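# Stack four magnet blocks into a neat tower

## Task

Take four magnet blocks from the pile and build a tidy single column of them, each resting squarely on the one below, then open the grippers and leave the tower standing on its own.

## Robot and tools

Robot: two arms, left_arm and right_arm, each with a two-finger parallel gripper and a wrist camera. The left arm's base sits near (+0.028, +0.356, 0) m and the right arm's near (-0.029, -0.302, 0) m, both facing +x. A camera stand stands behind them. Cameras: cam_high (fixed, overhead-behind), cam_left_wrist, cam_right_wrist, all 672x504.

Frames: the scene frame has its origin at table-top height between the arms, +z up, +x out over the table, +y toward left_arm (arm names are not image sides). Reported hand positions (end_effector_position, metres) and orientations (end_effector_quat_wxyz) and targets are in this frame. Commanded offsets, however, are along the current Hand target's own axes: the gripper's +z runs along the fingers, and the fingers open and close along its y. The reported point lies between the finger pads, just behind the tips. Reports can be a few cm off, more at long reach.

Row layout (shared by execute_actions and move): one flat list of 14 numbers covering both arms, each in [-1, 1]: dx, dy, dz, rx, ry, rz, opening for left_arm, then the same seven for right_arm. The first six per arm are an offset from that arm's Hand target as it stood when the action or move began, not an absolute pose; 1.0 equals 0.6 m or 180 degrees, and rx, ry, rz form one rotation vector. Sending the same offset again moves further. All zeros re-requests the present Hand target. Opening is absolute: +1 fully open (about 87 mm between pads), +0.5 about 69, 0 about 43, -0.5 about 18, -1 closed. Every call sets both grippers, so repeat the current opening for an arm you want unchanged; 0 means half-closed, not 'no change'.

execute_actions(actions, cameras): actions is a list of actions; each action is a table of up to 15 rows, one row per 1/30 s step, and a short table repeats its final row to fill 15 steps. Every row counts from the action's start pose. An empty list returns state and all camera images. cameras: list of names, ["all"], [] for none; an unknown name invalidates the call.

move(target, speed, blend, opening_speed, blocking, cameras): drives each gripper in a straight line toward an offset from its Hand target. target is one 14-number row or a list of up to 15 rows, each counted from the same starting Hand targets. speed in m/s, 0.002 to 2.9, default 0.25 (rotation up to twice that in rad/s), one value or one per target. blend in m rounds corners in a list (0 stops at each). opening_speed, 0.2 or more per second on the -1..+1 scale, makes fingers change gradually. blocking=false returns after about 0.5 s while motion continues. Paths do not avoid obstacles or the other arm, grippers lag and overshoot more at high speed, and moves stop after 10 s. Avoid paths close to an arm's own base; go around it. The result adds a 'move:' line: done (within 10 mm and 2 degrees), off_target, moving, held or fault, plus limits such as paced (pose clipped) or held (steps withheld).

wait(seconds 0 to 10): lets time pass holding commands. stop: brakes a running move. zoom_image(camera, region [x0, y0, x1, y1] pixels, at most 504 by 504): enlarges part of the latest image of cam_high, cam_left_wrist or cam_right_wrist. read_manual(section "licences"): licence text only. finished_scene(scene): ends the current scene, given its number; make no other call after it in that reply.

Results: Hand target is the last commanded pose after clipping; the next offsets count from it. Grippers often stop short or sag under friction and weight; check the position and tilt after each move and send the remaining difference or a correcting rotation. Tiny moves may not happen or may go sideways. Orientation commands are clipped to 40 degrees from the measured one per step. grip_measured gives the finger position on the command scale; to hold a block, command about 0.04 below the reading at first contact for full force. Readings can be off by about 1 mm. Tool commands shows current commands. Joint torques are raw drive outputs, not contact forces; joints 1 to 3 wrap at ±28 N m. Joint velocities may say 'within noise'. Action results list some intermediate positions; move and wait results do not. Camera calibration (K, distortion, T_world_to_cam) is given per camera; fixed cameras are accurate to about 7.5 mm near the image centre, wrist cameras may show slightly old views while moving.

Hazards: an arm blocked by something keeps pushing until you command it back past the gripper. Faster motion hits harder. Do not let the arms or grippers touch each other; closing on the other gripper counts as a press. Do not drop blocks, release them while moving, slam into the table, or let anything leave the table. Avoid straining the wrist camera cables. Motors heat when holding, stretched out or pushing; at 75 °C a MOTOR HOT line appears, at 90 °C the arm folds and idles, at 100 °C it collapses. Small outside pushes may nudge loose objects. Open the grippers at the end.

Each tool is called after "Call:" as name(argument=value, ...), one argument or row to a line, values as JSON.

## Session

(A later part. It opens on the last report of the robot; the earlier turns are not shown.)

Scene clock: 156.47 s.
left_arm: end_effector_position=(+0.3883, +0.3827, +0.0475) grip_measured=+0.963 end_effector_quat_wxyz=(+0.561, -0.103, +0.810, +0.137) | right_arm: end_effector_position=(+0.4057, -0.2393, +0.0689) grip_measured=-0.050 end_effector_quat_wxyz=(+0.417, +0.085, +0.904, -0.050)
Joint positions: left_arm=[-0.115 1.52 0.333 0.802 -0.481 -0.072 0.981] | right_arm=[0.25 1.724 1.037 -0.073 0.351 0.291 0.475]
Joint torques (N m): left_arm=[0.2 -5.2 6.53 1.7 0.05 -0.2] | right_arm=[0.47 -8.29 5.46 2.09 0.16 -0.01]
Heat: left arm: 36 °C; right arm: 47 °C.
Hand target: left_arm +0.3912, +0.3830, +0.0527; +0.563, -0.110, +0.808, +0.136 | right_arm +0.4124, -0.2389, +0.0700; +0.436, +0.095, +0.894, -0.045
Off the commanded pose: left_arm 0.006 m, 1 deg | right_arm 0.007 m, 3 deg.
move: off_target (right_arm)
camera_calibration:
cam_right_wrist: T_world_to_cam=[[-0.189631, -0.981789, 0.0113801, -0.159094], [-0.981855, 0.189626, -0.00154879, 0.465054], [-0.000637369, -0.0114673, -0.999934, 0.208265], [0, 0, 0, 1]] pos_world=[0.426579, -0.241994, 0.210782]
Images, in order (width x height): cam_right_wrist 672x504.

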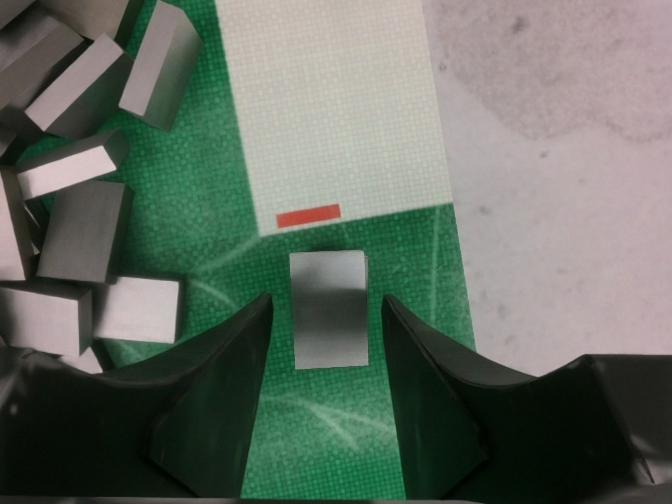

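Call:
move(
  target=[
    [0,0,0,0,0,0,1,0.0158,0,0.0123,-0.005,0,-0.004,-0.05],
    [0,0,0,0,0,0,1,0.0158,0,0.0123,-0.005,0,-0.004,-0.36],
  ],
  speed=0.1,
  opening_speed=0.6,
)

Call:
move(
  target=[0,0,0,0,0,0,1,0,0,0,0,0,0,0.0],
  opening_speed=0.6,
  cameras=["cam_right_wrist"],
)

Call:
zoom_image(
  camera="cam_right_wrist",
  region=[230, 200, 430, 400],
)

Scene clock: 159.20 s.
left_arm: end_effector_position=(+0.3883, +0.3827, +0.0475) grip_measured=+0.963 end_effector_quat_wxyz=(+0.561, -0.103, +0.810, +0.137) | right_arm: end_effector_position=(+0.4060, -0.2395, +0.0577) grip_measured=-0.313 end_effector_quat_wxyz=(+0.420, +0.086, +0.902, -0.049)
Joint positions: left_arm=[-0.115 1.52 0.333 0.802 -0.481 -0.072 0.981] | right_arm=[0.249 1.743 1.004 -0.014 0.351 0.291 0.343]
Joint torques (N m): left_arm=[0.2 -5.2 6.53 1.69 0.05 -0.19] | right_arm=[0.09 -8.28 5.14 2.1 -0.05 -0.16]
Heat: left arm: 36 °C; right arm: 47 °C.
Hand target: left_arm +0.3912, +0.3830, +0.0527; +0.563, -0.110, +0.808, +0.136 | right_arm +0.4124, -0.2389, +0.0580; +0.436, +0.086, +0.895, -0.041
Off the commanded pose: left_arm 0.006 m, 1 deg | right_arm 0.006 m, 2 deg.
move: done

Scene clock: 160.33 s.
left_arm: end_effector_position=(+0.3883, +0.3827, +0.0475) grip_measured=+0.963 end_effector_quat_wxyz=(+0.561, -0.103, +0.810, +0.137) | right_arm: end_effector_position=(+0.4060, -0.2395, +0.0577) grip_measured=+0.000 end_effector_quat_wxyz=(+0.420, +0.086, +0.902, -0.049)
Joint positions: left_arm=[-0.115 1.52 0.333 0.802 -0.481 -0.072 0.981] | right_arm=[0.249 1.743 1.004 -0.014 0.351 0.291 0.5]
Joint torques (N m): left_arm=[0.2 -5.2 6.53 1.69 0.05 -0.2] | right_arm=[0.09 -8.18 5.16 2.12 -0.02 -0.17]
Heat: left arm: 36 °C; right arm: 47 °C.
Hand target: left_arm +0.3912, +0.3830, +0.0527; +0.563, -0.110, +0.808, +0.136 | right_arm +0.4124, -0.2389, +0.0580; +0.436, +0.086, +0.895, -0.041
Off the commanded pose: left_arm 0.006 m, 1 deg | right_arm 0.006 m, 2 deg.
move: done
camera_calibration:
cam_right_wrist: T_world_to_cam=[[-0.190483, -0.981655, 0.00829438, -0.158569], [-0.98167, 0.190418, -0.00800147, 0.465869], [0.00627528, -0.00966649, -0.999934, 0.194654], [0, 0, 0, 1]] pos_world=[0.425903, -0.242488, 0.199684]
Images, in order (width x height): cam_right_wrist 672x504.

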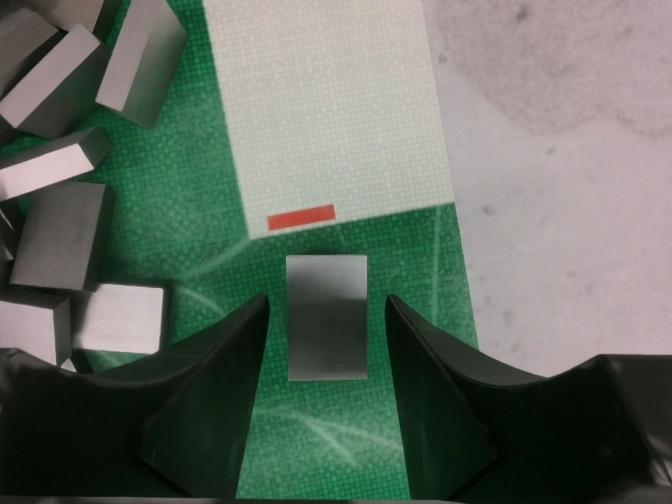

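Scaled by 2.520 from the camera's 672x504 image, which has a finer 960x720 frame.

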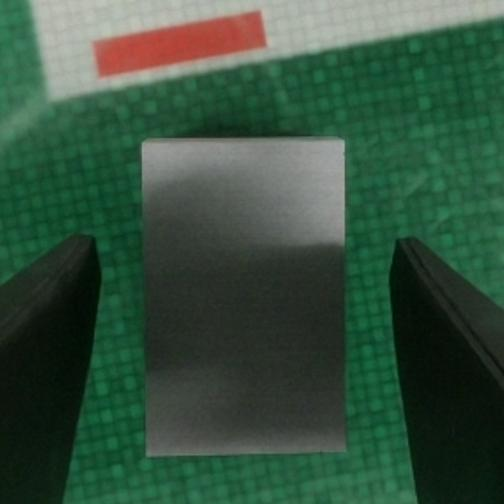

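Aligned. Retreat straight up.

Call:
move(
  target=[0,0,0,0,0,0,1,-0.12,0,-0.094,0,0,0,0.2],
  cameras=["cam_right_wrist","cam_high"],
)

Call:
zoom_image(
  camera="cam_right_wrist",
  region=[230, 200, 430, 400],
)

Scene clock: 162.13 s.
left_arm: end_effector_position=(+0.3883, +0.3827, +0.0475) grip_measured=+0.963 end_effector_quat_wxyz=(+0.561, -0.103, +0.810, +0.137) | right_arm: end_effector_position=(+0.4098, -0.2385, +0.1378) grip_measured=+0.200 end_effector_quat_wxyz=(+0.433, +0.088, +0.896, -0.044)
Joint positions: left_arm=[-0.115 1.52 0.333 0.802 -0.481 -0.072 0.981] | right_arm=[0.249 1.635 1.201 -0.287 0.351 0.291 0.6]
Joint torques (N m): left_arm=[0.21 -5.2 6.53 1.69 0.05 -0.2] | right_arm=[0.09 -9.06 10.32 1.17 -0.05 -0.16]
Heat: left arm: 36 °C; right arm: 47 °C.
Hand target: left_arm +0.3912, +0.3830, +0.0527; +0.563, -0.110, +0.808, +0.136 | right_arm +0.4122, -0.2390, +0.1494; +0.436, +0.086, +0.895, -0.041
Off the commanded pose: left_arm 0.006 m, 1 deg | right_arm 0.012 m, 1 deg.
move: off_target (right_arm)
camera_calibration:
cam_right_wrist: T_world_to_cam=[[-0.19053, -0.981667, -0.00524096, -0.155691], [-0.981, 0.190594, -0.0362458, 0.473733], [0.0365802, -0.00176453, -0.999329, 0.264118], [0, 0, 0, 1]] pos_world=[0.425407, -0.242661, 0.280295]
Images, in order (width x height): cam_high 672x504, cam_right_wrist 672x504.

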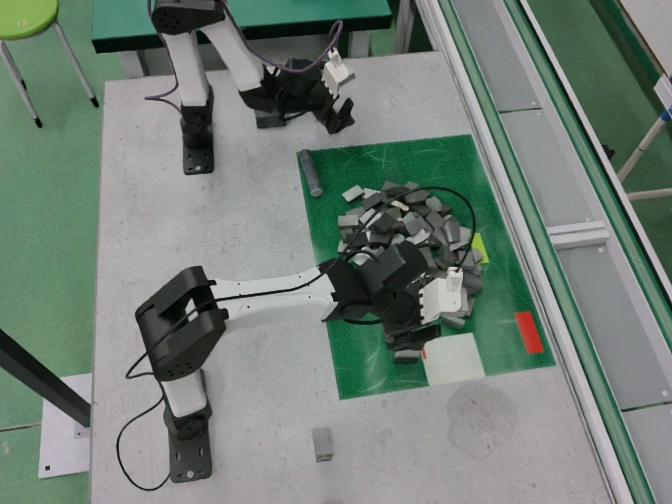

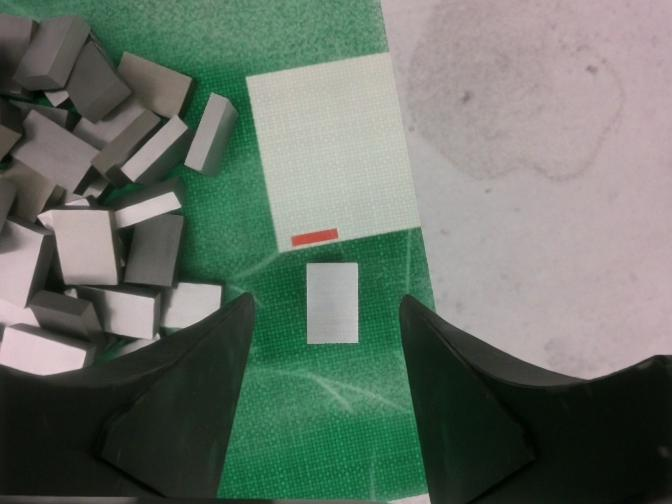

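Scaled by 2.520 from the camera's 672x504 image, which has a finer 960x720 frame.

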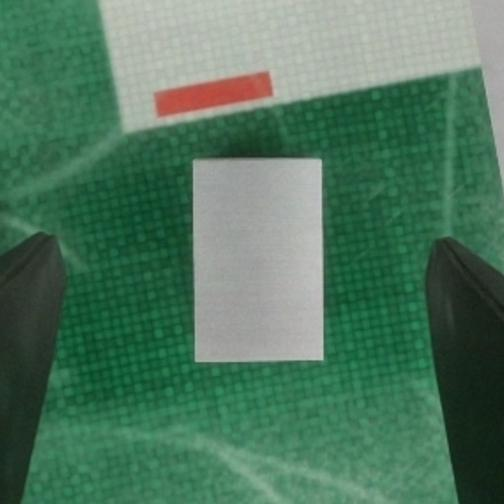

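Neat stack.

Call:
finished_scene(
  scene=2,
)

The scene is finished: the task was done.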